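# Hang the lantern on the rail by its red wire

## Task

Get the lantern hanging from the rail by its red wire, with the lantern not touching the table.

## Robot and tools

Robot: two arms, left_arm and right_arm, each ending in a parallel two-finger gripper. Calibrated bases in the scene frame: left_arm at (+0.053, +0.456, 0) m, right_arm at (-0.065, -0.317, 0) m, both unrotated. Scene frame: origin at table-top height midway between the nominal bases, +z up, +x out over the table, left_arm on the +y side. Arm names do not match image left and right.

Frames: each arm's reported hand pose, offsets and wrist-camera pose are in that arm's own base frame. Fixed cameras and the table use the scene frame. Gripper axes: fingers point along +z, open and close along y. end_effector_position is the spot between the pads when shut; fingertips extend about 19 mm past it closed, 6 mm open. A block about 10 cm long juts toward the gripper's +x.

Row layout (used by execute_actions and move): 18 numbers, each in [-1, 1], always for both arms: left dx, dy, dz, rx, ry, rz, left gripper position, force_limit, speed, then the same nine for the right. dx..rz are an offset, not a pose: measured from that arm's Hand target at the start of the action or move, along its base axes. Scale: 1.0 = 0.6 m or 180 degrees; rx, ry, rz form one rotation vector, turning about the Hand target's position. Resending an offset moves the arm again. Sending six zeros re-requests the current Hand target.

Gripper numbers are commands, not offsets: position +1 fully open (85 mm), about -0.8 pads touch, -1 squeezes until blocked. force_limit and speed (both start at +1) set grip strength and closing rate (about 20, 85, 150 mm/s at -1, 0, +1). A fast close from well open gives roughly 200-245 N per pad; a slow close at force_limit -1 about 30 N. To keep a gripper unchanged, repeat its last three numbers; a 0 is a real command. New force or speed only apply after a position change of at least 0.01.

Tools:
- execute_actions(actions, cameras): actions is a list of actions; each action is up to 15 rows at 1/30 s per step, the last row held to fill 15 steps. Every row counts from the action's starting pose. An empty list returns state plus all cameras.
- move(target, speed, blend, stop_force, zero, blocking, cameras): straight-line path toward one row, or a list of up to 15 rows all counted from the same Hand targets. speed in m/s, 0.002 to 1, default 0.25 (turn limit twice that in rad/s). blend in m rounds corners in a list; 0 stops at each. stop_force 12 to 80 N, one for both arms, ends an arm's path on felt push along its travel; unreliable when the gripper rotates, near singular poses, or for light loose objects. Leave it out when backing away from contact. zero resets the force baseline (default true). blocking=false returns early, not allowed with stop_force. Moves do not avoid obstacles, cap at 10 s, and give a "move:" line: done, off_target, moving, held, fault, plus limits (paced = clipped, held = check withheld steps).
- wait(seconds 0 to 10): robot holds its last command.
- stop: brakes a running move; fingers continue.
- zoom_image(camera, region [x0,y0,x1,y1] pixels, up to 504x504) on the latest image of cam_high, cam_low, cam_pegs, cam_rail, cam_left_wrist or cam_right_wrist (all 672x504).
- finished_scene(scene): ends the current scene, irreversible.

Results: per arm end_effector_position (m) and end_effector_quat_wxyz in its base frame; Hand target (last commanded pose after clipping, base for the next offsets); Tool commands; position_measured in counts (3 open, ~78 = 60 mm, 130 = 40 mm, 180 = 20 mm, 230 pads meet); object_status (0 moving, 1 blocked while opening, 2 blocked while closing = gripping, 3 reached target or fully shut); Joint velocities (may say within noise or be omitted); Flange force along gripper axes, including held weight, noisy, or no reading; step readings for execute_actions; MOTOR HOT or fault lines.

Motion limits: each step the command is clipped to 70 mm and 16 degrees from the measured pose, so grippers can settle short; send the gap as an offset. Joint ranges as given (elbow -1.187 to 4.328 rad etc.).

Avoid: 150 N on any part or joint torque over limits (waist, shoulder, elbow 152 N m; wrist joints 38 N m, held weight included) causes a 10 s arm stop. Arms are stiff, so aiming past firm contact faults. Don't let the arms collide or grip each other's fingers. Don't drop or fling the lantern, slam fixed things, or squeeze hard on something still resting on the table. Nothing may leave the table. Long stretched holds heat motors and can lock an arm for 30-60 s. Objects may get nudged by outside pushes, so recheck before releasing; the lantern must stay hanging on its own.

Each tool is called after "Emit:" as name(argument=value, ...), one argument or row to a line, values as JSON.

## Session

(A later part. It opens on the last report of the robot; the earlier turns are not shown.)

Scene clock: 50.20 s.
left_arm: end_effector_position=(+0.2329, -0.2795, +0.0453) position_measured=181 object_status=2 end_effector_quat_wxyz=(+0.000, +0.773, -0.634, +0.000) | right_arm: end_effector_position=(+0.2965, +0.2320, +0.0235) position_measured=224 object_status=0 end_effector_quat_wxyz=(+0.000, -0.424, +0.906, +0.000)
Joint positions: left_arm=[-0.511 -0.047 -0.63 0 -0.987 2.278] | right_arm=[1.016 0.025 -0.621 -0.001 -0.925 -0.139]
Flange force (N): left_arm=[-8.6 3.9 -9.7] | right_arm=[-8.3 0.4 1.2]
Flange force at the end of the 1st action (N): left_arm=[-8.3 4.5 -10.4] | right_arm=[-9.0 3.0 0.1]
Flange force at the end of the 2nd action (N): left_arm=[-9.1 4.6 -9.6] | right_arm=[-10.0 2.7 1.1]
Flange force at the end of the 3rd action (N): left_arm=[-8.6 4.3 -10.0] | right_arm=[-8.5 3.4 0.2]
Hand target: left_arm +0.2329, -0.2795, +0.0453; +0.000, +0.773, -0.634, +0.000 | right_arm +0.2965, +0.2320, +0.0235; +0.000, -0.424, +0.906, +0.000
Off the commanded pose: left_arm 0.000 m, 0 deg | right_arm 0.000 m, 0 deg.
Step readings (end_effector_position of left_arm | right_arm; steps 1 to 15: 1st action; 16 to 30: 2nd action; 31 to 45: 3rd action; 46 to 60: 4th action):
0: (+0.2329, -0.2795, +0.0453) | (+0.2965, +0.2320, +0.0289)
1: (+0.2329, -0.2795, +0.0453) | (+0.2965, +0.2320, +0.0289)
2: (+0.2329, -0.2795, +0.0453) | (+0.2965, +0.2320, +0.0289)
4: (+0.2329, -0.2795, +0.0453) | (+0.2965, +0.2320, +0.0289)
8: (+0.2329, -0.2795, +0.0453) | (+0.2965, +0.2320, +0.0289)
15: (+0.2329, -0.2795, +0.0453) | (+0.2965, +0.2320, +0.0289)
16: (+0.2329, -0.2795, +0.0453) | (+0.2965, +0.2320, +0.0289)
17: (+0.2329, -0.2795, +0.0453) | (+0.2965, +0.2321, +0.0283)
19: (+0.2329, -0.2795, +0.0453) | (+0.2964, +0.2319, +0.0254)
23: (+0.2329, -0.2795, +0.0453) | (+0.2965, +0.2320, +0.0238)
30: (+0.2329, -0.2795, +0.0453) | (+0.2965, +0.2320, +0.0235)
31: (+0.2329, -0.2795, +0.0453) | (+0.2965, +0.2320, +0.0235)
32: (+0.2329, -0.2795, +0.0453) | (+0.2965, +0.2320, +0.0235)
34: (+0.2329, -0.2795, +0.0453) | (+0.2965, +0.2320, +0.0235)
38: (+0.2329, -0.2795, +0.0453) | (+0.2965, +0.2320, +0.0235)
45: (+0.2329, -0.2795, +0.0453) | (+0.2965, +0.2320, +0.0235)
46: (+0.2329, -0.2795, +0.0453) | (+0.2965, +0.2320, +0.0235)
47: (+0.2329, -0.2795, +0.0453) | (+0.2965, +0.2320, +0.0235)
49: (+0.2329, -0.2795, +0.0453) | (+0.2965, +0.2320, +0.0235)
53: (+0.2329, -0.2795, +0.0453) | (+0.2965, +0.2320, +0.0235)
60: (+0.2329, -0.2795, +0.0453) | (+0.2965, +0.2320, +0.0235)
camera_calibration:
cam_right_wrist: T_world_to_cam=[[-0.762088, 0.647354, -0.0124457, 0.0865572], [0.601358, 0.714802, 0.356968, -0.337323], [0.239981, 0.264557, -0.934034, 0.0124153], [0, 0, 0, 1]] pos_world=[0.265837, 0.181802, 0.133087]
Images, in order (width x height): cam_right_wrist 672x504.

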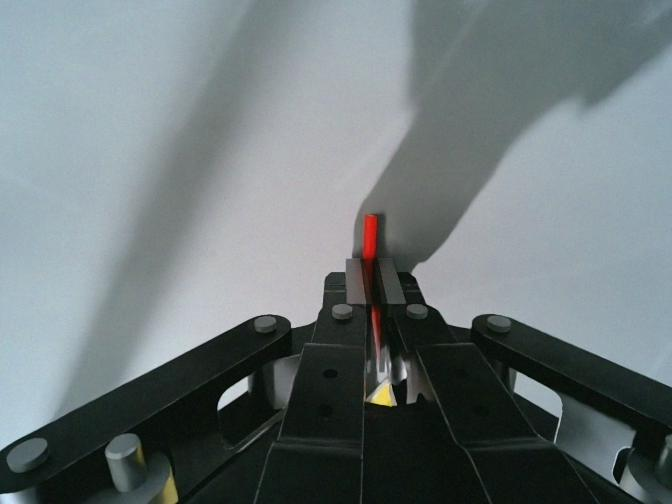

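Emit:
move(
  target=[
    [0,0,0,0,0,0,-1,-1,-1,-0.0198,0.0238,0.0067,0,0,-0.1056,-1,-0.2,-1],
    [0,0,0,0,0,0,-1,-1,-1,-0.0332,0.0563,0.0067,0,0,-0.2167,-1,-0.2,-1],
    [0,0,0,0,0,0,-1,-1,-1,-0.0337,0.0905,0.0067,0,0,-0.3278,-1,-0.2,-1],
    [0,0,0,0,0,0,-1,-1,-1,-0.0227,0.1222,0.0067,0,0,-0.4389,-1,-0.2,-1],
    [0,0,0,0,0,0,-1,-1,-1,-0.0083,0.142,0.0067,0,0,-0.5222,-1,-0.2,-1],
  ],
  blend=0.005,
  speed=0.15,
  cameras=["cam_pegs","cam_right_wrist"],
)

Emit:
move(
  target=[
    [0,0,0,0,0,0,-1,-1,-1,0,0,0,0,0,0,-0.1,-0.2,-0.5],
    [0,0,0,0,0,0,-1,-1,-1,0,0,0.2,0,0,0,-0.1,-0.2,-0.5],
    [0,0,0,0,0,0,-1,-1,-1,-0.1,-0.1,0.2,0,0,0,-0.1,-0.2,-0.5],
  ],
  cameras=["cam_pegs","cam_right_wrist","cam_left_wrist"],
)

Scene clock: 56.93 s.
left_arm: end_effector_position=(+0.2329, -0.2795, +0.0453) position_measured=181 object_status=2 end_effector_quat_wxyz=(+0.000, +0.773, -0.634, +0.000) | right_arm: end_effector_position=(+0.2916, +0.3171, +0.0275) position_measured=224 object_status=2 end_effector_quat_wxyz=(+0.000, +0.373, +0.928, +0.001)
Joint positions: left_arm=[-0.511 -0.047 -0.63 0 -0.987 2.278] | right_arm=[1.134 0.149 -0.473 0 -0.948 -1.899]
Flange force (N): left_arm=[-10.6 1.0 -9.3] | right_arm=[0.7 1.2 1.9]
Hand target: left_arm +0.2329, -0.2795, +0.0453; +0.000, +0.773, -0.634, +0.000 | right_arm +0.2915, +0.3172, +0.0275; +0.000, +0.373, +0.928, +0.001
Off the commanded pose: left_arm 0.000 m, 0 deg | right_arm 0.000 m, 0 deg.
move: done
camera_calibration:
cam_right_wrist: T_world_to_cam=[[0.69896, 0.715052, -0.0124318, -0.419678], [0.671114, -0.649807, 0.356871, 0.0157599], [0.247103, -0.257782, -0.934071, 0.158477], [0, 0, 0, 1]] pos_world=[0.243602, 0.351185, 0.137187]
Images, in order (width x height): cam_pegs 672x504, cam_right_wrist 672x504.

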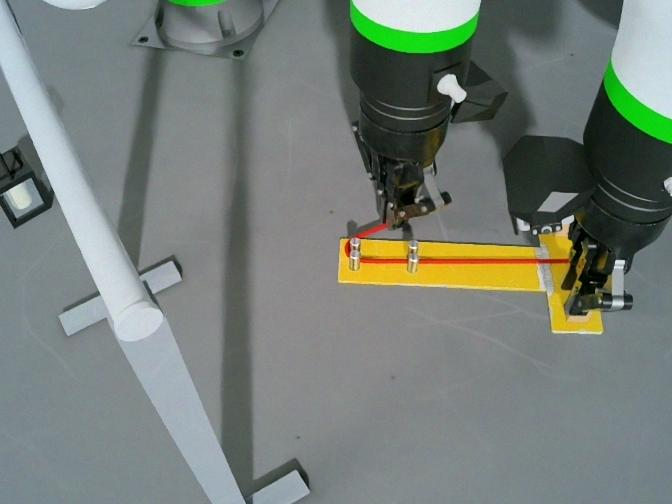

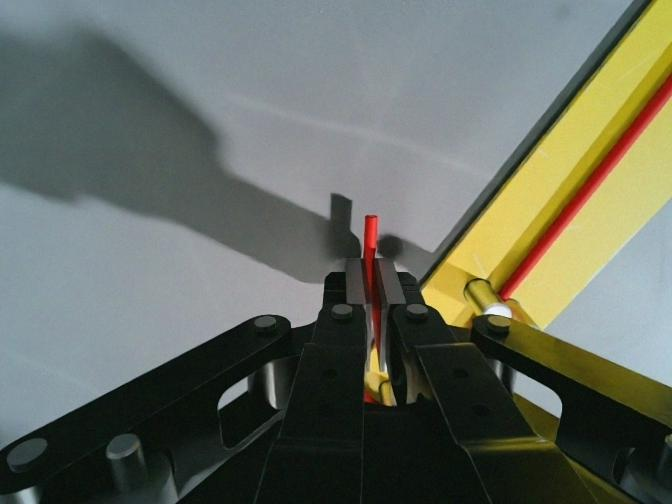

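Scene clock: 59.70 s.
left_arm: end_effector_position=(+0.2329, -0.2795, +0.0453) position_measured=181 object_status=2 end_effector_quat_wxyz=(+0.000, +0.773, -0.634, +0.000) | right_arm: end_effector_position=(+0.2315, +0.2572, +0.1475) position_measured=141 object_status=3 end_effector_quat_wxyz=(+0.000, +0.373, +0.928, +0.001)
Joint positions: left_arm=[-0.511 -0.047 -0.63 0 -0.987 2.278] | right_arm=[1.223 -0.224 -0.519 0 -1.275 -1.988]
Flange force (N): left_arm=[-4.4 4.0 -4.9] | right_arm=[3.2 8.1 -5.0]
Hand target: left_arm +0.2329, -0.2795, +0.0453; +0.000, +0.773, -0.634, +0.000 | right_arm +0.2315, +0.2572, +0.1475; +0.000, +0.373, +0.928, +0.001
Off the commanded pose: left_arm 0.000 m, 0 deg | right_arm 0.000 m, 0 deg.
move: done
camera_calibration:
cam_left_wrist: T_world_to_cam=[[-0.98032, -0.197312, 0.0063786, 0.1819], [-0.184433, 0.9269, 0.326865, 0.308694], [-0.0704067, 0.319256, -0.94505, 0.278626], [0, 0, 0, 1]] pos_world=[0.254871, -0.33919, 0.161254]
cam_right_wrist: T_world_to_cam=[[0.698865, 0.715145, -0.0124808, -0.333344], [0.671213, -0.649706, 0.356869, -0.0257975], [0.247104, -0.257781, -0.934071, 0.269831], [0, 0, 0, 1]] pos_world=[0.183602, 0.291186, 0.257087]
Images, in order (width x height): cam_pegs 672x504, cam_left_wrist 672x504, cam_right_wrist 672x504.

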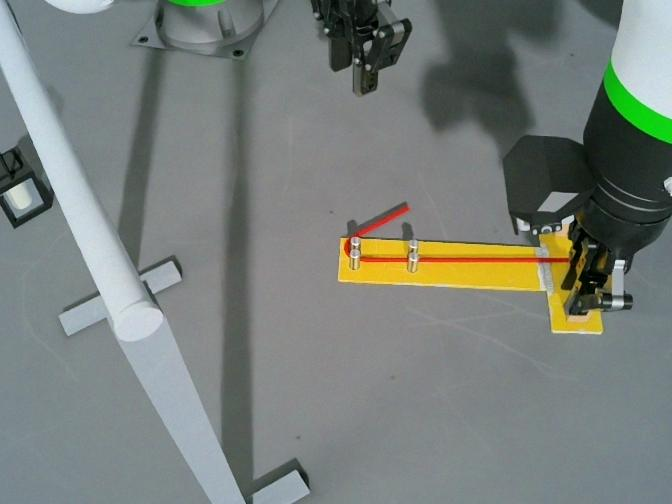

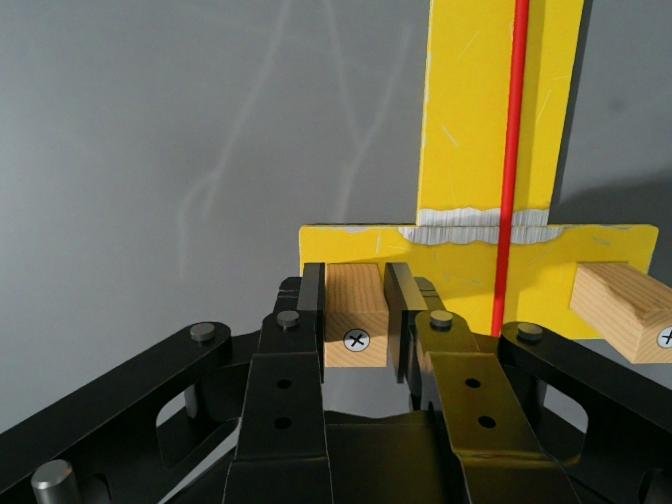

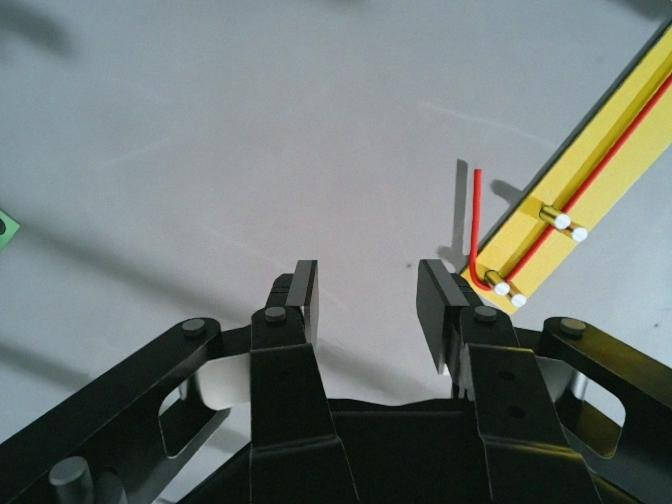

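Emit:
move(
  target=[
    [0,0,0,0,0,0,0.7,-1,-0.5,0,0,0,0,0,0,-0.1,-0.2,-0.5],
    [0,0,0.2,0,0,0,0.7,-1,-0.5,0,-0.1,0,0,0,0,-0.1,-0.2,-0.5],
    [-0.15,-0.02,0.2,0,0,-0.5,0.7,-1,-0.5,0.02,-0.12,0,0,0,0,-0.1,-0.2,-0.5],
    [-0.15,-0.02,0.2,0,0,-0.98,0.7,-1,-0.5,0.03,-0.14,0,0,0,0,-0.1,-0.2,-0.5],
  ],
  speed=0.35,
  cameras=["cam_pegs","cam_left_wrist","cam_high"],
)

Scene clock: 70.27 s.
left_arm: end_effector_position=(+0.1429, -0.2915, +0.1653) position_measured=41 object_status=3 end_effector_quat_wxyz=(+0.000, +0.610, +0.793, +0.000) | right_arm: end_effector_position=(+0.2495, +0.1732, +0.1475) position_measured=141 object_status=3 end_effector_quat_wxyz=(+0.000, +0.373, +0.928, +0.001)
Joint positions: left_arm=[-0.703 -0.299 -0.532 0 -1.338 -0.608] | right_arm=[1.049 -0.353 -0.611 0 -1.311 -1.814]
Flange force (N): left_arm=[4.7 -4.4 0.5] | right_arm=[4.0 8.2 -3.2]
Hand target: left_arm +0.1429, -0.2915, +0.1653; +0.000, +0.610, +0.793, +0.000 | right_arm +0.2495, +0.1732, +0.1475; +0.000, +0.373, +0.928, +0.001
Off the commanded pose: left_arm 0.000 m, 0 deg | right_arm 0.000 m, 0 deg.
move: done
camera_calibration:
cam_left_wrist: T_world_to_cam=[[0.965978, 0.258546, 0.00634063, -0.054664], [0.242346, -0.913469, 0.326867, -0.333531], [0.0903021, -0.31421, -0.945049, 0.181882], [0, 0, 0, 1]] pos_world=[0.11721, -0.233388, 0.281254]
Images, in order (width x height): cam_high 672x504, cam_pegs 672x504, cam_left_wrist 672x504.

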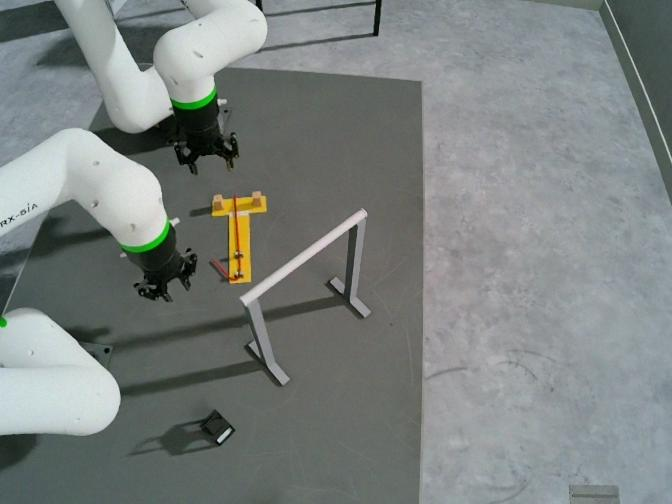

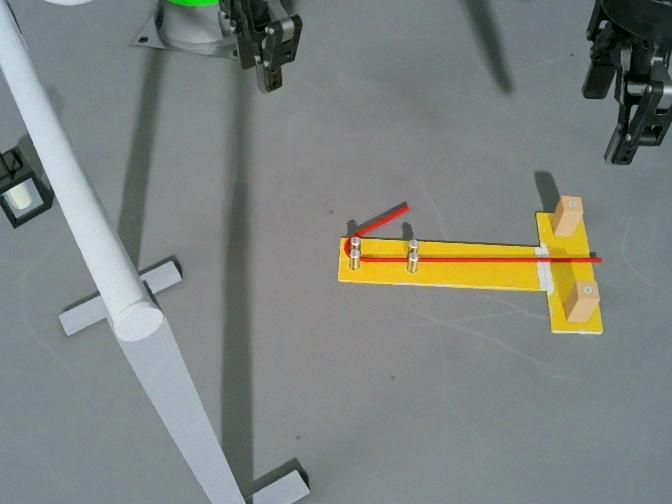

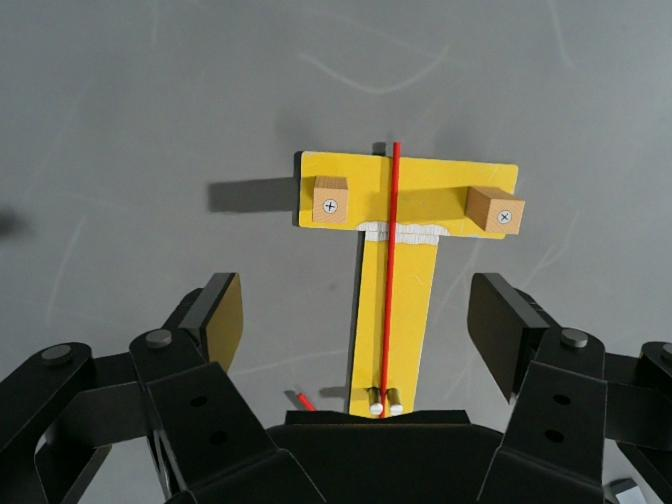

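Emit:
move(
  target=[0,-0.003,-0.155,0,0,-0.02,0.7,-1,-0.5,0,0,0,0,0,0,-0.1,-0.2,-0.5],
  speed=0.15,
  cameras=["cam_left_wrist"],
)

Scene clock: 73.77 s.
left_arm: end_effector_position=(+0.1429, -0.2933, +0.0723) position_measured=41 object_status=3 end_effector_quat_wxyz=(+0.000, +0.634, +0.773, +0.000) | right_arm: end_effector_position=(+0.2495, +0.1732, +0.1475) position_measured=141 object_status=3 end_effector_quat_wxyz=(+0.000, +0.373, +0.928, +0.001)
Joint positions: left_arm=[-0.708 -0.196 -0.687 0 -1.081 -0.666] | right_arm=[1.049 -0.353 -0.611 0 -1.311 -1.814]
Flange force (N): left_arm=[3.5 -4.1 0.2] | right_arm=[4.3 6.9 -3.0]
Hand target: left_arm +0.1429, -0.2933, +0.0723; +0.000, +0.634, +0.773, +0.000 | right_arm +0.2495, +0.1732, +0.1475; +0.000, +0.373, +0.928, +0.001
Off the commanded pose: left_arm 0.000 m, 0 deg | right_arm 0.000 m, 0 deg.
move: done
camera_calibration:
cam_left_wrist: T_world_to_cam=[[0.98032, 0.197312, 0.0063786, -0.0735582], [0.184433, -0.9269, 0.326865, -0.300351], [0.0704067, -0.319256, -0.94505, 0.0948214], [0, 0, 0, 1]] pos_world=[0.120829, -0.23361, 0.188254]
Images, in order (width x height): cam_left_wrist 672x504.

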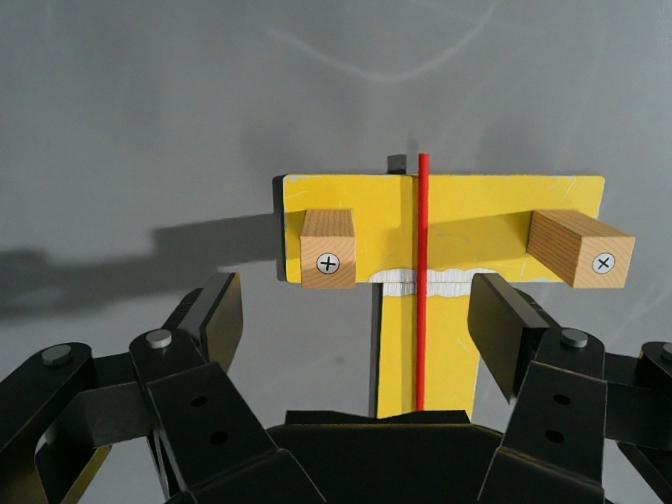

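Emit:
move(
  target=[
    [-0.0155,0.0098,0,0,0,0,0.7,-1,-0.5,0,0,0,0,0,0,-0.1,-0.2,-0.5],
    [-0.0155,0.0098,-0.045,0,0,0,0.7,-1,-0.5,0,0,0,0,0,0,-0.1,-0.2,-0.5],
    [-0.0155,0.0098,-0.045,0,0,0,-1,-1,-1,0,0,0,0,0,0,-0.1,-0.2,-0.5],
  ],
  speed=0.15,
  cameras=["cam_left_wrist","cam_right_wrist","cam_pegs"],
)

Scene clock: 79.00 s.
left_arm: end_effector_position=(+0.1336, -0.2875, +0.0452) position_measured=181 object_status=2 end_effector_quat_wxyz=(+0.000, +0.634, +0.773, +0.000) | right_arm: end_effector_position=(+0.2495, +0.1732, +0.1475) position_measured=141 object_status=3 end_effector_quat_wxyz=(+0.000, +0.373, +0.928, +0.001)
Joint positions: left_arm=[-0.713 -0.181 -0.747 0 -1.005 -0.661] | right_arm=[1.049 -0.353 -0.611 0 -1.311 -1.814]
Flange force (N): left_arm=[10.0 -5.4 -16.9] | right_arm=[5.1 7.4 -2.9]
Hand target: left_arm +0.1336, -0.2875, +0.0453; +0.000, +0.634, +0.773, +0.000 | right_arm +0.2495, +0.1732, +0.1475; +0.000, +0.373, +0.928, +0.001
Off the commanded pose: left_arm 0.000 m, 0 deg | right_arm 0.000 m, 0 deg.
move: done
camera_calibration:
cam_left_wrist: T_world_to_cam=[[0.980327, 0.19728, 0.00628626, -0.0654069], [0.184434, -0.926906, 0.326847, -0.284433], [0.0703073, -0.319258, -0.945056, 0.0718234], [0, 0, 0, 1]] pos_world=[0.11153, -0.227809, 0.161255]
cam_right_wrist: T_world_to_cam=[[0.698848, 0.715162, -0.0124153, -0.285869], [0.671196, -0.649689, 0.356932, -0.0924712], [0.247198, -0.257775, -0.934048, 0.243703], [0, 0, 0, 1]] pos_world=[0.201602, 0.207186, 0.257087]
Images, in order (width x height): cam_pegs 672x504, cam_left_wrist 672x504, cam_right_wrist 672x504.

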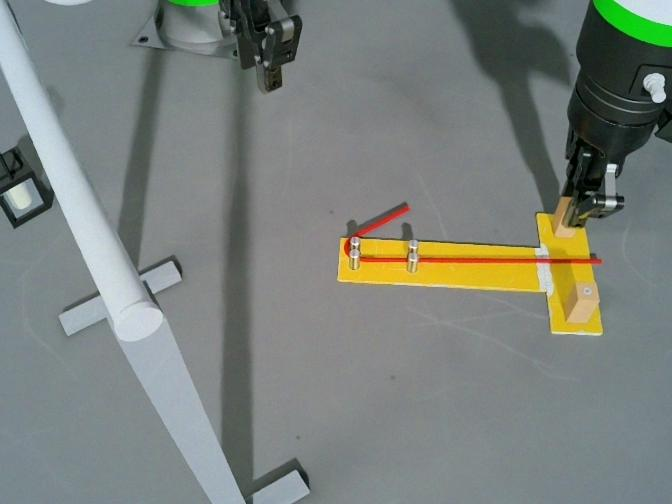

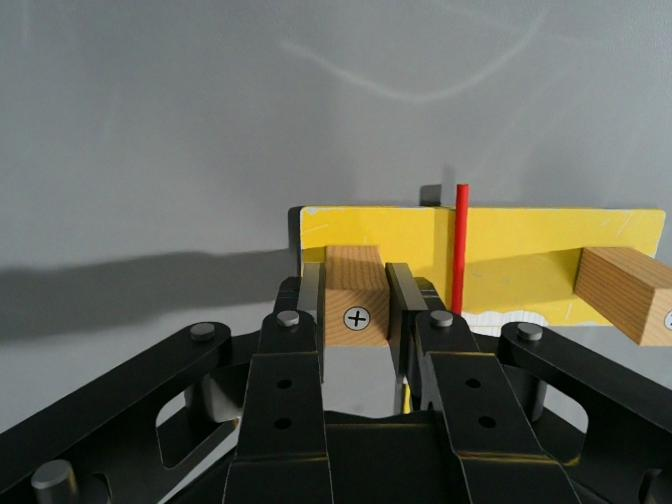

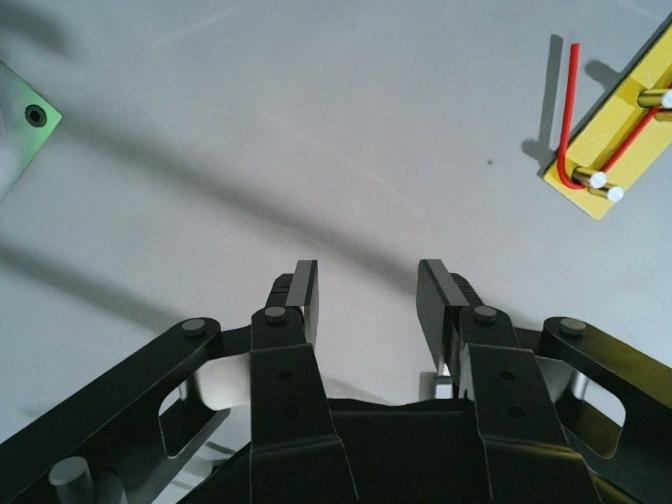

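Emit:
move(
  target=[0,0,0,0,0,0,-1,-1,-1,0.0508,0.2338,-0.1208,0,0,0.017,-0.5,-0.2,-0.5],
  speed=0.2,
  cameras=["cam_right_wrist"],
)

Scene clock: 82.57 s.
left_arm: end_effector_position=(+0.1336, -0.2875, +0.0453) position_measured=181 object_status=2 end_effector_quat_wxyz=(+0.000, +0.634, +0.773, +0.000) | right_arm: end_effector_position=(+0.2799, +0.3135, +0.0751) position_measured=192 object_status=3 end_effector_quat_wxyz=(+0.000, +0.348, +0.937, +0.001)
Joint positions: left_arm=[-0.713 -0.181 -0.747 0 -1.005 -0.661] | right_arm=[1.157 0.055 -0.448 0 -1.067 -1.868]
Flange force (N): left_arm=[9.8 -5.3 -16.9] | right_arm=[4.4 6.8 -1.3]
Hand target: left_arm +0.1336, -0.2875, +0.0453; +0.000, +0.634, +0.773, +0.000 | right_arm +0.2800, +0.3135, +0.0750; +0.000, +0.348, +0.937, +0.001
Off the commanded pose: left_arm 0.000 m, 0 deg | right_arm 0.000 m, 0 deg.
move: done
camera_calibration:
cam_right_wrist: T_world_to_cam=[[0.659492, 0.751608, -0.0124632, -0.408746], [0.705074, -0.612742, 0.356956, -0.016871], [0.260655, -0.244197, -0.934038, 0.196736], [0, 0, 0, 1]] pos_world=[0.23018, 0.344922, 0.184687]
Images, in order (width x height): cam_right_wrist 672x504.

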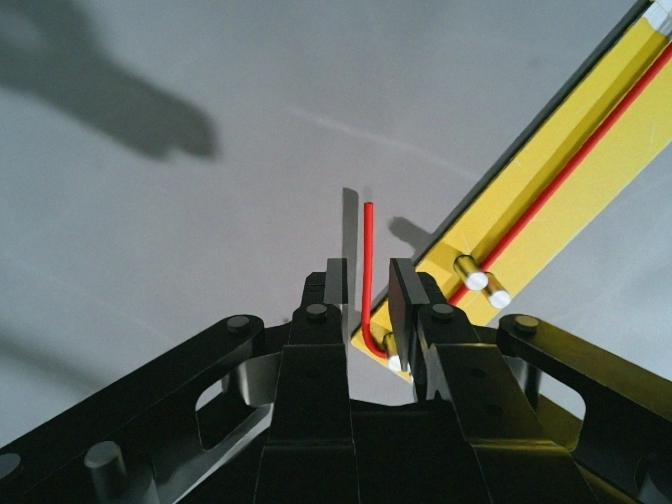

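Emit:
move(
  target=[0,0,0,0,0,0,-1,-1,-1,0,0,-0.0842,0,0,0,-0.5,-0.2,-0.5],
  speed=0.03,
  stop_force=12,
)

Emit:
execute_actions(
  actions=[
    [[0,0,0,0,0,0,-1,-1,-1,0,0,0,0,0,0,-1,0,-1]],
    [[0,0,0,0,0,0,-1,-1,-1,0,0,0,0,0,0,-1,0,-1]],
  ],
  cameras=["cam_right_wrist"],
)

Scene clock: 91.53 s.
left_arm: end_effector_position=(+0.1336, -0.2875, +0.0453) position_measured=181 object_status=2 end_effector_quat_wxyz=(+0.000, +0.634, +0.773, +0.000) | right_arm: end_effector_position=(+0.2800, +0.3135, +0.0245) position_measured=192 object_status=3 end_effector_quat_wxyz=(+0.000, +0.348, +0.937, +0.001)
Joint positions: left_arm=[-0.713 -0.181 -0.747 0 -1.005 -0.661] | right_arm=[1.156 0.129 -0.505 0 -0.936 -1.868]
Flange force (N): left_arm=[9.3 -6.1 -16.9] | right_arm=[4.7 7.7 0.7]
Hand target: left_arm +0.1336, -0.2875, +0.0453; +0.000, +0.634, +0.773, +0.000 | right_arm +0.2800, +0.3135, +0.0245; +0.000, +0.348, +0.937, +0.001
Off the commanded pose: left_arm 0.000 m, 0 deg | right_arm 0.000 m, 0 deg.
move: done

Scene clock: 92.73 s.
left_arm: end_effector_position=(+0.1336, -0.2875, +0.0453) position_measured=181 object_status=2 end_effector_quat_wxyz=(+0.000, +0.634, +0.773, +0.000) | right_arm: end_effector_position=(+0.2800, +0.3135, +0.0245) position_measured=227 object_status=2 end_effector_quat_wxyz=(+0.000, +0.348, +0.937, +0.001)
Joint positions: left_arm=[-0.713 -0.181 -0.747 0 -1.005 -0.661] | right_arm=[1.156 0.129 -0.505 0 -0.936 -1.868]
Flange force (N): left_arm=[4.2 -5.3 -11.1] | right_arm=[5.5 13.6 0.5]
Flange force at the end of the 1st action (N): left_arm=[8.9 -5.8 -16.7] | right_arm=[1.8 9.7 0.3]
Hand target: left_arm +0.1336, -0.2875, +0.0453; +0.000, +0.634, +0.773, +0.000 | right_arm +0.2800, +0.3135, +0.0245; +0.000, +0.348, +0.937, +0.001
Off the commanded pose: left_arm 0.000 m, 0 deg | right_arm 0.000 m, 0 deg.
Step readings (end_effector_position of left_arm | right_arm; steps 1 to 15: 1st action; 16 to 30: 2nd action):
0: (+0.1336, -0.2875, +0.0453) | (+0.2800, +0.3135, +0.0245)
1: (+0.1336, -0.2875, +0.0453) | (+0.2800, +0.3135, +0.0245)
2: (+0.1336, -0.2875, +0.0453) | (+0.2800, +0.3135, +0.0245)
4: (+0.1336, -0.2875, +0.0453) | (+0.2800, +0.3135, +0.0245)
8: (+0.1336, -0.2875, +0.0453) | (+0.2800, +0.3135, +0.0245)
15: (+0.1336, -0.2875, +0.0453) | (+0.2800, +0.3135, +0.0245)
16: (+0.1336, -0.2875, +0.0453) | (+0.2800, +0.3135, +0.0245)
17: (+0.1336, -0.2875, +0.0453) | (+0.2800, +0.3135, +0.0245)
19: (+0.1336, -0.2875, +0.0453) | (+0.2800, +0.3135, +0.0245)
23: (+0.1336, -0.2875, +0.0453) | (+0.2800, +0.3135, +0.0245)
30: (+0.1336, -0.2875, +0.0453) | (+0.2800, +0.3135, +0.0245)
camera_calibration:
cam_right_wrist: T_world_to_cam=[[0.659692, 0.751434, -0.0123652, -0.409441], [0.704888, -0.612954, 0.35696, 0.00123583], [0.260653, -0.2442, -0.934038, 0.149449], [0, 0, 0, 1]] pos_world=[0.23028, 0.344921, 0.134087]
Images, in order (width x height): cam_right_wrist 672x504.

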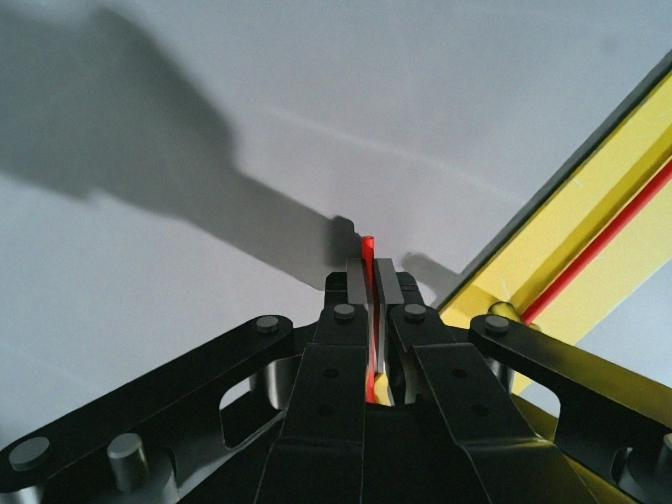

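Emit:
move(
  target=[0,0,0,0,0,0,-1,-1,-1,0.0275,-0.139,0.003,0,0,0,-1,0,-1],
  speed=0.05,
  cameras=["cam_pegs","cam_right_wrist"],
)

Scene clock: 95.13 s.
left_arm: end_effector_position=(+0.1336, -0.2875, +0.0453) position_measured=181 object_status=2 end_effector_quat_wxyz=(+0.000, +0.634, +0.773, +0.000) | right_arm: end_effector_position=(+0.2964, +0.2301, +0.0263) position_measured=227 object_status=2 end_effector_quat_wxyz=(+0.000, +0.348, +0.937, +0.001)
Joint positions: left_arm=[-0.713 -0.181 -0.747 0 -1.005 -0.661] | right_arm=[1.014 0.016 -0.623 0 -0.931 -1.725]
Flange force (N): left_arm=[3.5 -6.0 -5.1] | right_arm=[5.0 7.6 0.1]
Hand target: left_arm +0.1336, -0.2875, +0.0453; +0.000, +0.634, +0.773, +0.000 | right_arm +0.2965, +0.2301, +0.0263; +0.000, +0.348, +0.937, +0.001
Off the commanded pose: left_arm 0.000 m, 0 deg | right_arm 0.000 m, 0 deg.
move: done
camera_calibration:
cam_right_wrist: T_world_to_cam=[[0.659709, 0.751419, -0.0124271, -0.357626], [0.704907, -0.612971, 0.356894, -0.0621487], [0.260559, -0.244206, -0.934062, 0.126491], [0, 0, 0, 1]] pos_world=[0.246779, 0.261521, 0.135887]
Images, in order (width x height): cam_pegs 672x504, cam_right_wrist 672x504.

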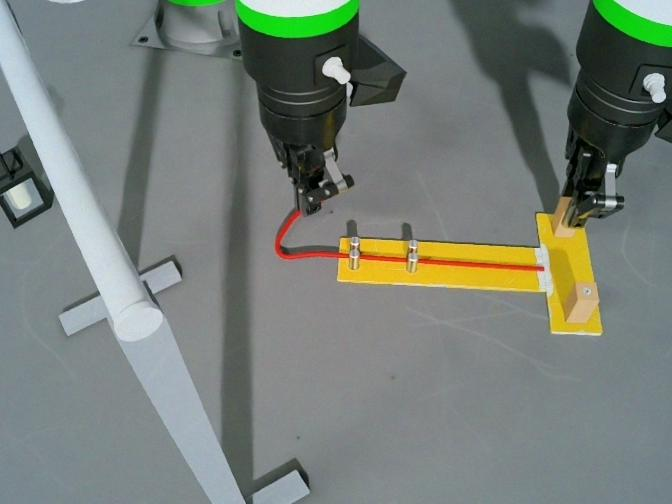

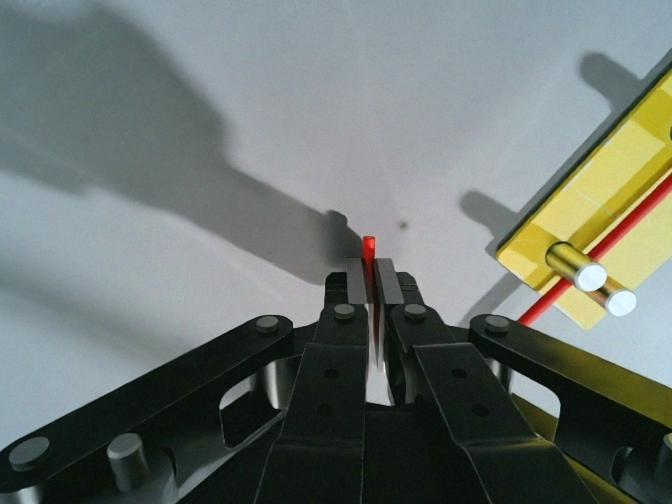

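Emit:
move(
  target=[
    [0,0,0,0,0,0,-1,-1,-1,0,0,0,0,0,0,-0.1,-0.2,-0.8],
    [0,0,0,0,0,0,-1,-1,-1,0,0,0.2,0,0,0,-0.1,-0.2,-0.5],
    [0,0,0,0,0,0,-1,-1,-1,-0.1,-0.05,0.2,0,0,0,-0.1,-0.2,-0.5],
  ],
  cameras=["cam_pegs","cam_right_wrist"],
)

Scene clock: 101.93 s.
left_arm: end_effector_position=(+0.1336, -0.2874, +0.0453) position_measured=181 object_status=2 end_effector_quat_wxyz=(+0.000, +0.634, +0.773, +0.000) | right_arm: end_effector_position=(+0.2365, +0.2001, +0.1463) position_measured=141 object_status=3 end_effector_quat_wxyz=(+0.000, +0.348, +0.937, +0.001)
Joint positions: left_arm=[-0.713 -0.181 -0.747 0 -1.005 -0.661] | right_arm=[1.135 -0.333 -0.6 0 -1.302 -1.847]
Flange force (N): left_arm=[3.6 -5.5 -6.3] | right_arm=[2.1 9.1 -2.8]
Hand target: left_arm +0.1336, -0.2875, +0.0453; +0.000, +0.634, +0.773, +0.000 | right_arm +0.2365, +0.2001, +0.1463; +0.000, +0.348, +0.937, +0.001
Off the commanded pose: left_arm 0.000 m, 0 deg | right_arm 0.000 m, 0 deg.
move: done
camera_calibration:
cam_right_wrist: T_world_to_cam=[[0.659662, 0.751459, -0.01245, -0.294004], [0.70495, -0.612921, 0.356893, -0.08109], [0.26056, -0.244205, -0.934062, 0.246886], [0, 0, 0, 1]] pos_world=[0.186779, 0.231521, 0.255887]
Images, in order (width x height): cam_pegs 672x504, cam_right_wrist 672x504.

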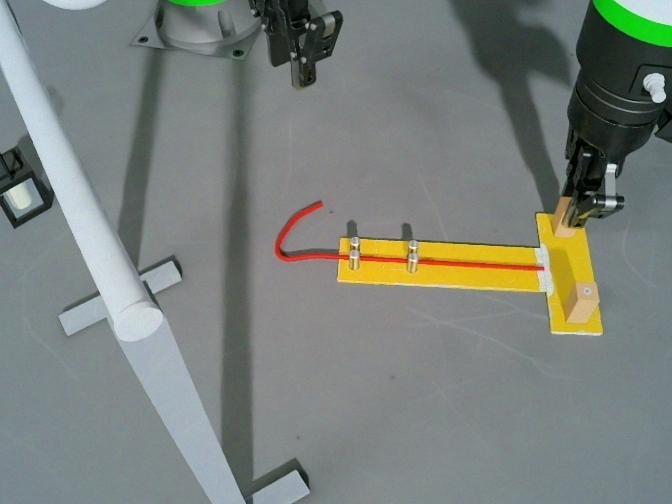

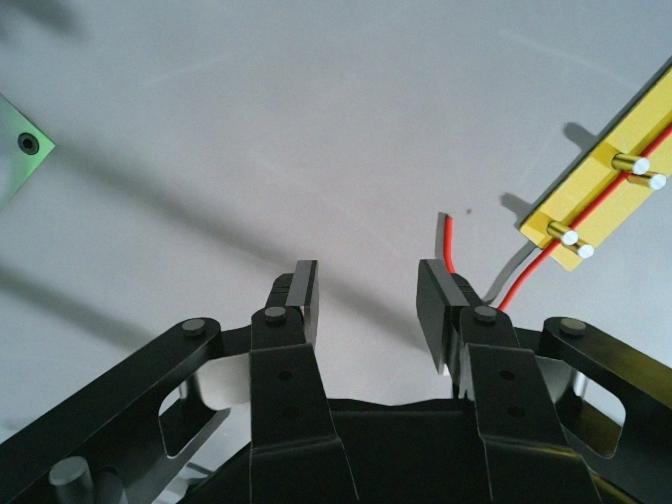

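Emit:
move(
  target=[
    [0,0,0,0,0,0,-1,-1,-1,0,0,0.05,0,0,0.4,-0.2,-0.2,-0.5],
    [0,0,0,0,0,0,-1,-1,-1,0,0,0.05,0,0,0.788,-0.2,-0.2,-0.5],
    [0,0,0,0,0,0,-1,-1,-1,0.134,0.325,0.03,0,0,0.788,-0.2,-0.2,-0.5],
    [0,0,0,0,0,0,-1,-1,-1,0.134,0.325,-0.1,0,0,0.788,-0.2,-0.2,-0.5],
  ],
  speed=0.35,
  blend=0.01,
  cameras=["cam_pegs","cam_right_wrist","cam_high"],
)

Scene clock: 108.53 s.
left_arm: end_effector_position=(+0.1336, -0.2875, +0.0453) position_measured=181 object_status=2 end_effector_quat_wxyz=(+0.000, +0.634, +0.773, +0.000) | right_arm: end_effector_position=(+0.3027, +0.3670, +0.1647) position_measured=154 object_status=3 end_effector_quat_wxyz=(-0.006, +0.772, -0.635, +0.001)
Joint positions: left_arm=[-0.713 -0.181 -0.747 0 -1.005 -0.661] | right_arm=[1.162 0.097 -0.178 0.006 -1.286 0.601]
Flange force (N): left_arm=[5.3 -5.6 -6.8] | right_arm=[-6.9 -3.1 -2.4]
Hand target: left_arm +0.1336, -0.2875, +0.0453; +0.000, +0.634, +0.773, +0.000 | right_arm +0.3026, +0.3670, +0.1647; -0.006, +0.772, -0.635, +0.001 (not the last commanded pose)
Off the commanded pose: left_arm 0.000 m, 0 deg | right_arm 0.084 m, 1 deg.
move: held (right_arm; a check stopped the path); path passed 3 of 4 targets; limits=paced,held
pose unreachable (right arm): on one or more control steps of this call, first in action 0 (counted from 0), this arm could not follow its commanded pose, so it was not sent that pose on those steps. It may still have moved: this result reports where it is.
cause: moving toward the commanded pose would bring a part of the arm too close to another arm (a part of this arm just beyond joint 4 (forearm roll) and a part of the left arm just beyond its joint 5 (wrist pitch), 42 mm apart when this arm was first held).
camera_calibration:
cam_right_wrist: T_world_to_cam=[[-0.982742, -0.183431, -0.0239234, 0.379191], [-0.179539, 0.914659, 0.362166, -0.325891], [-0.0445505, 0.36021, -0.931807, 0.157756], [0, 0, 0, 1]] pos_world=[0.321165, 0.310809, 0.274096]
Images, in order (width x height): cam_high 672x504, cam_pegs 672x504, cam_right_wrist 672x504.

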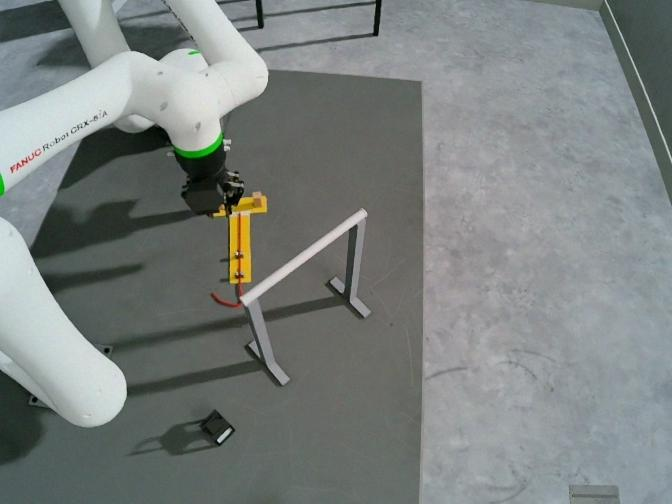

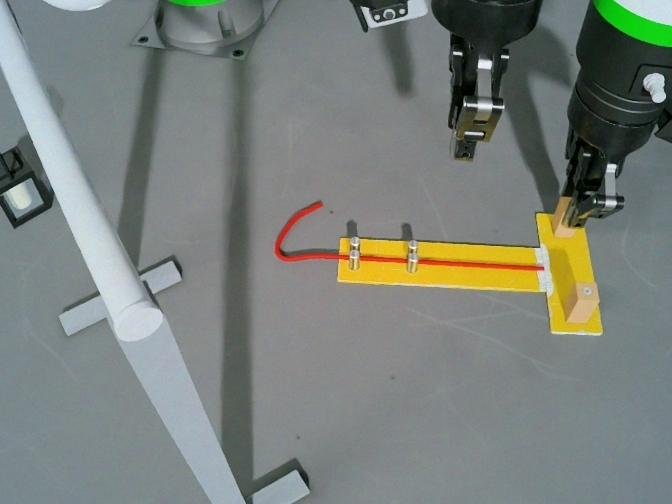

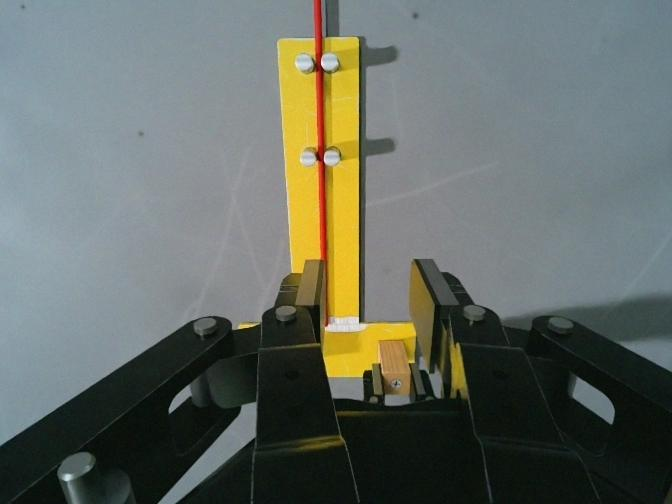

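Emit:
move(
  target=[
    [0,0,0,0,0,0,0.7,-1,-0.5,0,0,0,0,0,0,-0.2,-0.2,-0.5],
    [0,0,0.12,0,0,0,0.7,-1,-0.5,-0.03,-0.2,0.03,0,0,0,-0.2,-0.2,-0.5],
    [0.155,0.031,0.12,0,0,0,0.7,-1,-0.5,-0.03,-0.25,0.03,0,0,0,-0.2,-0.2,-0.5],
    [0.155,0.031,0.045,0,0,0,0.7,-1,-0.5,-0.03,-0.25,0.03,0,0,0,-0.2,-0.2,-0.5],
  ],
  speed=0.25,
  cameras=["cam_left_wrist"],
)

Scene clock: 113.73 s.
left_arm: end_effector_position=(+0.2266, -0.2688, +0.0723) position_measured=41 object_status=3 end_effector_quat_wxyz=(+0.000, +0.634, +0.773, +0.000) | right_arm: end_effector_position=(+0.2846, +0.2170, +0.1827) position_measured=154 object_status=3 end_effector_quat_wxyz=(-0.006, +0.772, -0.635, +0.001)
Joint positions: left_arm=[-0.492 -0.122 -0.625 0 -1.068 -0.882] | right_arm=[1.027 -0.224 -0.435 0.004 -1.348 0.737]
Flange force (N): left_arm=[2.0 -5.3 -2.0] | right_arm=[-7.7 -4.8 -3.6]
Hand target: left_arm +0.2266, -0.2689, +0.0723; +0.000, +0.634, +0.773, +0.000 | right_arm +0.2846, +0.2170, +0.1827; -0.006, +0.772, -0.635, +0.001
Off the commanded pose: left_arm 0.000 m, 0 deg | right_arm 0.000 m, 0 deg.
move: done
camera_calibration:
cam_left_wrist: T_world_to_cam=[[0.980353, 0.197143, 0.00648206, -0.160605], [0.184253, -0.926998, 0.326688, -0.293048], [0.0704132, -0.319076, -0.94511, 0.0967909], [0, 0, 0, 1]] pos_world=[0.20463, -0.20911, 0.188255]
Images, in order (width x height): cam_left_wrist 672x504.

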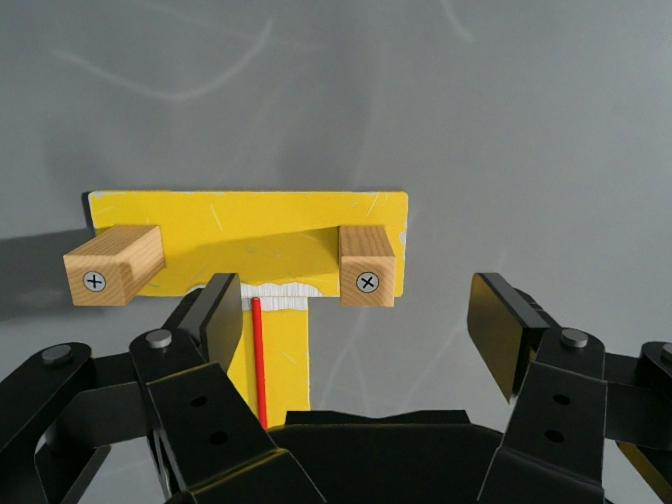

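Emit:
move(
  target=[
    [0.004,0.0052,0,0,0,0,0.7,-1,-0.5,0,0,0,0,0,0,-0.2,-0.2,-0.5],
    [0.004,0.0052,-0.045,0,0,0,0.7,-1,-0.5,0,0,0,0,0,0,-0.2,-0.2,-0.5],
    [0.004,0.0052,-0.045,0,0,0,-1,-1,-1,0,0,0,0,0,0,-0.2,-0.2,-0.5],
    [0.004,0.0052,-0.045,0,0,0,-1,-1,-1,0.059,0.2883,-0.05,0,0,0,-0.2,-0.2,-0.5],
    [0.004,0.0052,-0.045,0,0,0,-1,-1,-1,0.059,0.2883,-0.1545,0,0,0,-0.2,-0.2,-0.5],
  ],
  speed=0.2,
  cameras=["cam_pegs","cam_right_wrist","cam_left_wrist"],
)

Scene clock: 121.13 s.
left_arm: end_effector_position=(+0.2290, -0.2657, +0.0453) position_measured=181 object_status=2 end_effector_quat_wxyz=(+0.000, +0.634, +0.773, +0.000) | right_arm: end_effector_position=(+0.3200, +0.3900, +0.0901) position_measured=154 object_status=3 end_effector_quat_wxyz=(-0.006, +0.772, -0.635, +0.001)
Joint positions: left_arm=[-0.48 -0.082 -0.663 0 -0.99 -0.894] | right_arm=[1.148 0.231 -0.207 0.006 -1.122 0.614]
Flange force (N): left_arm=[7.2 -5.4 -16.4] | right_arm=[-9.1 -5.6 -1.7]
Hand target: left_arm +0.2290, -0.2657, +0.0453; +0.000, +0.634, +0.773, +0.000 | right_arm +0.3200, +0.3900, +0.0900; -0.006, +0.772, -0.635, +0.001
Off the commanded pose: left_arm 0.000 m, 0 deg | right_arm 0.000 m, 0 deg.
move: done
camera_calibration:
cam_left_wrist: T_world_to_cam=[[0.980316, 0.197331, 0.00637192, -0.16331], [0.184453, -0.926896, 0.326865, -0.281938], [0.0704066, -0.319256, -0.94505, 0.0720155], [0, 0, 0, 1]] pos_world=[0.207029, -0.20611, 0.161254]
cam_right_wrist: T_world_to_cam=[[-0.982747, -0.183388, -0.0240317, 0.398735], [-0.179535, 0.914633, 0.362235, -0.316793], [-0.0444492, 0.360299, -0.931777, 0.0806635], [0, 0, 0, 1]] pos_world=[0.338565, 0.33381, 0.199496]
Images, in order (width x height): cam_pegs 672x504, cam_left_wrist 672x504, cam_right_wrist 672x504.

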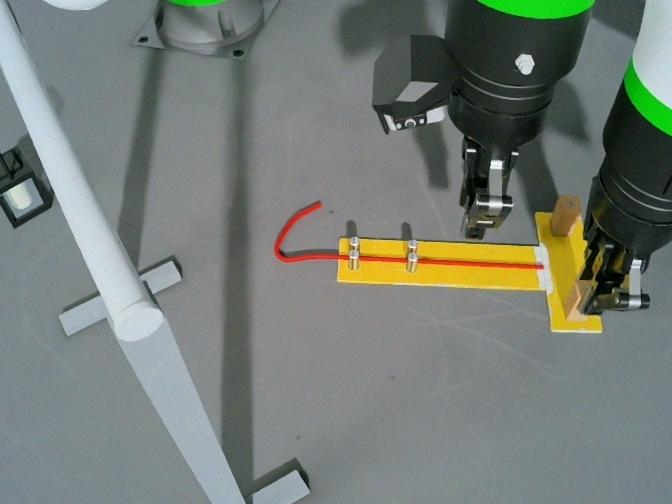

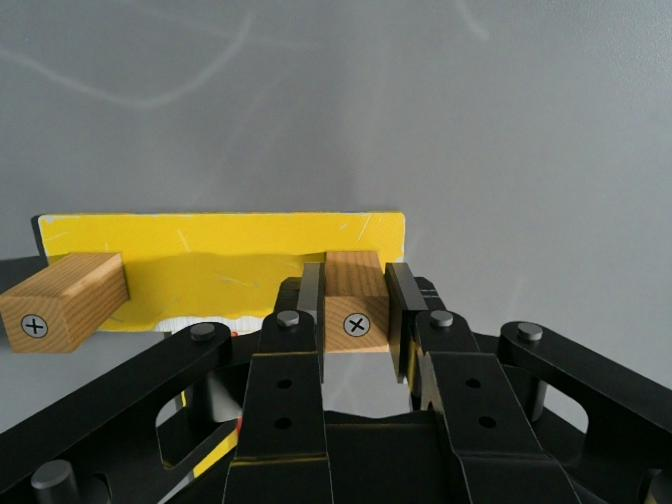

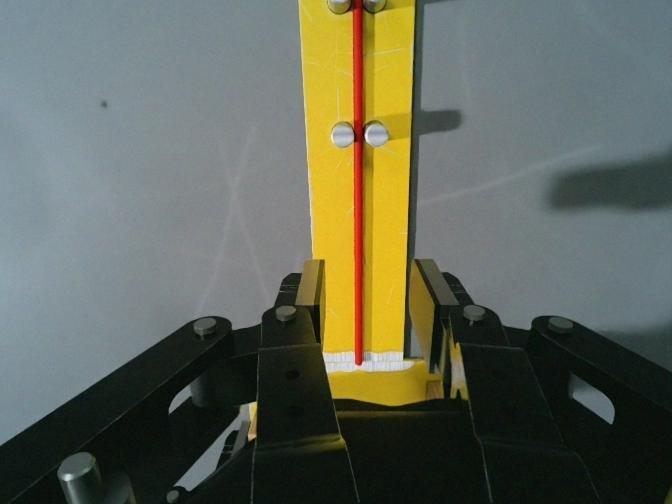

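Emit:
move(
  target=[0,0,0,0,0,0,-1,-1,-1,0.0025,0,-0.1085,0,0,0,-0.2,-0.2,-0.5],
  speed=0.03,
  stop_force=12,
)

Emit:
execute_actions(
  actions=[
    [[0,0,0,0,0,0,-1,-1,-1,0,0,0,0,0,0,-1,0,-1]],
    [[0,0,0,0,0,0,-1,-1,-1,0,0,0,0,0,0,-1,0,-1]],
    [[0,0,0,0,0,0,-1,-1,-1,0,0,0,0,0,0,-1,0,-1]],
  ],
  cameras=["cam_pegs","cam_right_wrist"],
)

Scene clock: 124.67 s.
left_arm: end_effector_position=(+0.2290, -0.2657, +0.0453) position_measured=181 object_status=2 end_effector_quat_wxyz=(+0.000, +0.634, +0.773, +0.000) | right_arm: end_effector_position=(+0.3215, +0.3900, +0.0249) position_measured=154 object_status=3 end_effector_quat_wxyz=(-0.006, +0.772, -0.635, +0.001)
Joint positions: left_arm=[-0.48 -0.082 -0.663 0 -0.99 -0.894] | right_arm=[1.145 0.314 -0.274 0.007 -0.973 0.616]
Flange force (N): left_arm=[7.9 -5.2 -16.6] | right_arm=[-8.8 -4.5 0.5]
Hand target: left_arm +0.2290, -0.2657, +0.0453; +0.000, +0.634, +0.773, +0.000 | right_arm +0.3215, +0.3900, +0.0249; -0.006, +0.772, -0.635, +0.001
Off the commanded pose: left_arm 0.000 m, 0 deg | right_arm 0.000 m, 0 deg.
move: done

Scene clock: 126.57 s.
left_arm: end_effector_position=(+0.2290, -0.2657, +0.0453) position_measured=181 object_status=2 end_effector_quat_wxyz=(+0.000, +0.634, +0.773, +0.000) | right_arm: end_effector_position=(+0.3216, +0.3900, +0.0249) position_measured=227 object_status=0 end_effector_quat_wxyz=(-0.006, +0.772, -0.635, +0.001)
Joint positions: left_arm=[-0.48 -0.082 -0.663 0 -0.99 -0.894] | right_arm=[1.145 0.314 -0.274 0.007 -0.973 0.616]
Flange force (N): left_arm=[7.0 -4.9 -16.4] | right_arm=[-8.7 -4.7 -4.6]
Flange force at the end of the 1st action (N): left_arm=[8.2 -4.9 -16.3] | right_arm=[-8.7 -5.3 0.5]
Flange force at the end of the 2nd action (N): left_arm=[7.7 -5.0 -16.6] | right_arm=[-8.9 -5.5 0.6]
Hand target: left_arm +0.2290, -0.2657, +0.0453; +0.000, +0.634, +0.773, +0.000 | right_arm +0.3215, +0.3900, +0.0249; -0.006, +0.772, -0.635, +0.001
Off the commanded pose: left_arm 0.000 m, 0 deg | right_arm 0.000 m, 0 deg.
Step readings (end_effector_position of left_arm | right_arm; steps 1 to 15: 1st action; 16 to 30: 2nd action; 31 to 45: 3rd action):
0: (+0.2290, -0.2657, +0.0453) | (+0.3215, +0.3900, +0.0249)
1: (+0.2290, -0.2657, +0.0453) | (+0.3215, +0.3900, +0.0249)
2: (+0.2290, -0.2657, +0.0453) | (+0.3215, +0.3900, +0.0249)
4: (+0.2290, -0.2657, +0.0453) | (+0.3215, +0.3900, +0.0249)
8: (+0.2290, -0.2657, +0.0453) | (+0.3215, +0.3900, +0.0249)
15: (+0.2290, -0.2657, +0.0453) | (+0.3215, +0.3900, +0.0249)
16: (+0.2290, -0.2657, +0.0453) | (+0.3215, +0.3900, +0.0249)
17: (+0.2290, -0.2657, +0.0453) | (+0.3215, +0.3900, +0.0249)
19: (+0.2290, -0.2657, +0.0453) | (+0.3215, +0.3900, +0.0249)
23: (+0.2290, -0.2657, +0.0453) | (+0.3215, +0.3900, +0.0249)
30: (+0.2290, -0.2657, +0.0453) | (+0.3215, +0.3900, +0.0249)
31: (+0.2290, -0.2657, +0.0453) | (+0.3215, +0.3900, +0.0249)
32: (+0.2290, -0.2657, +0.0453) | (+0.3215, +0.3900, +0.0249)
34: (+0.2290, -0.2657, +0.0453) | (+0.3215, +0.3900, +0.0249)
38: (+0.2290, -0.2657, +0.0453) | (+0.3215, +0.3900, +0.0249)
45: (+0.2290, -0.2657, +0.0453) | (+0.3216, +0.3900, +0.0249)
camera_calibration:
cam_right_wrist: T_world_to_cam=[[-0.982746, -0.183394, -0.0240145, 0.398642], [-0.179539, 0.914666, 0.362149, -0.292904], [-0.0444507, 0.360212, -0.931811, 0.0200124], [0, 0, 0, 1]] pos_world=[0.340065, 0.333809, 0.134296]
Images, in order (width x height): cam_pegs 672x504, cam_right_wrist 672x504.

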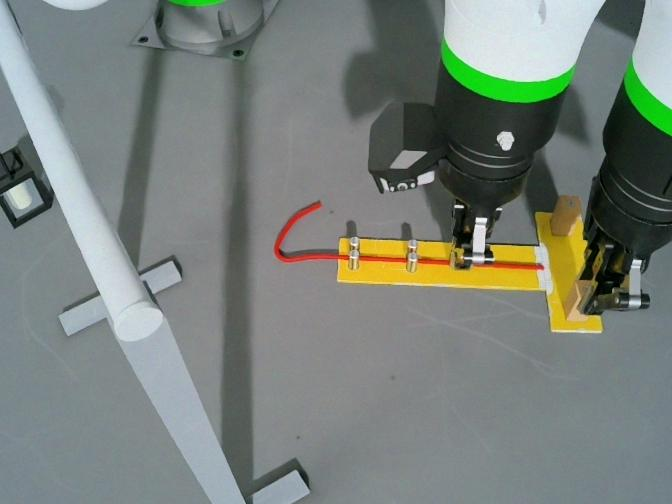

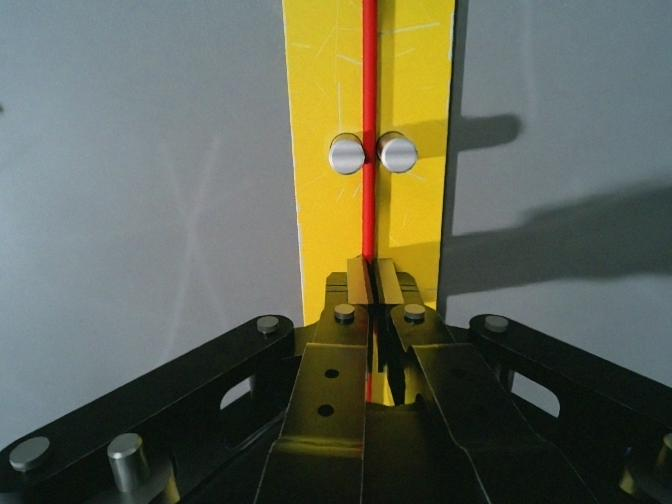

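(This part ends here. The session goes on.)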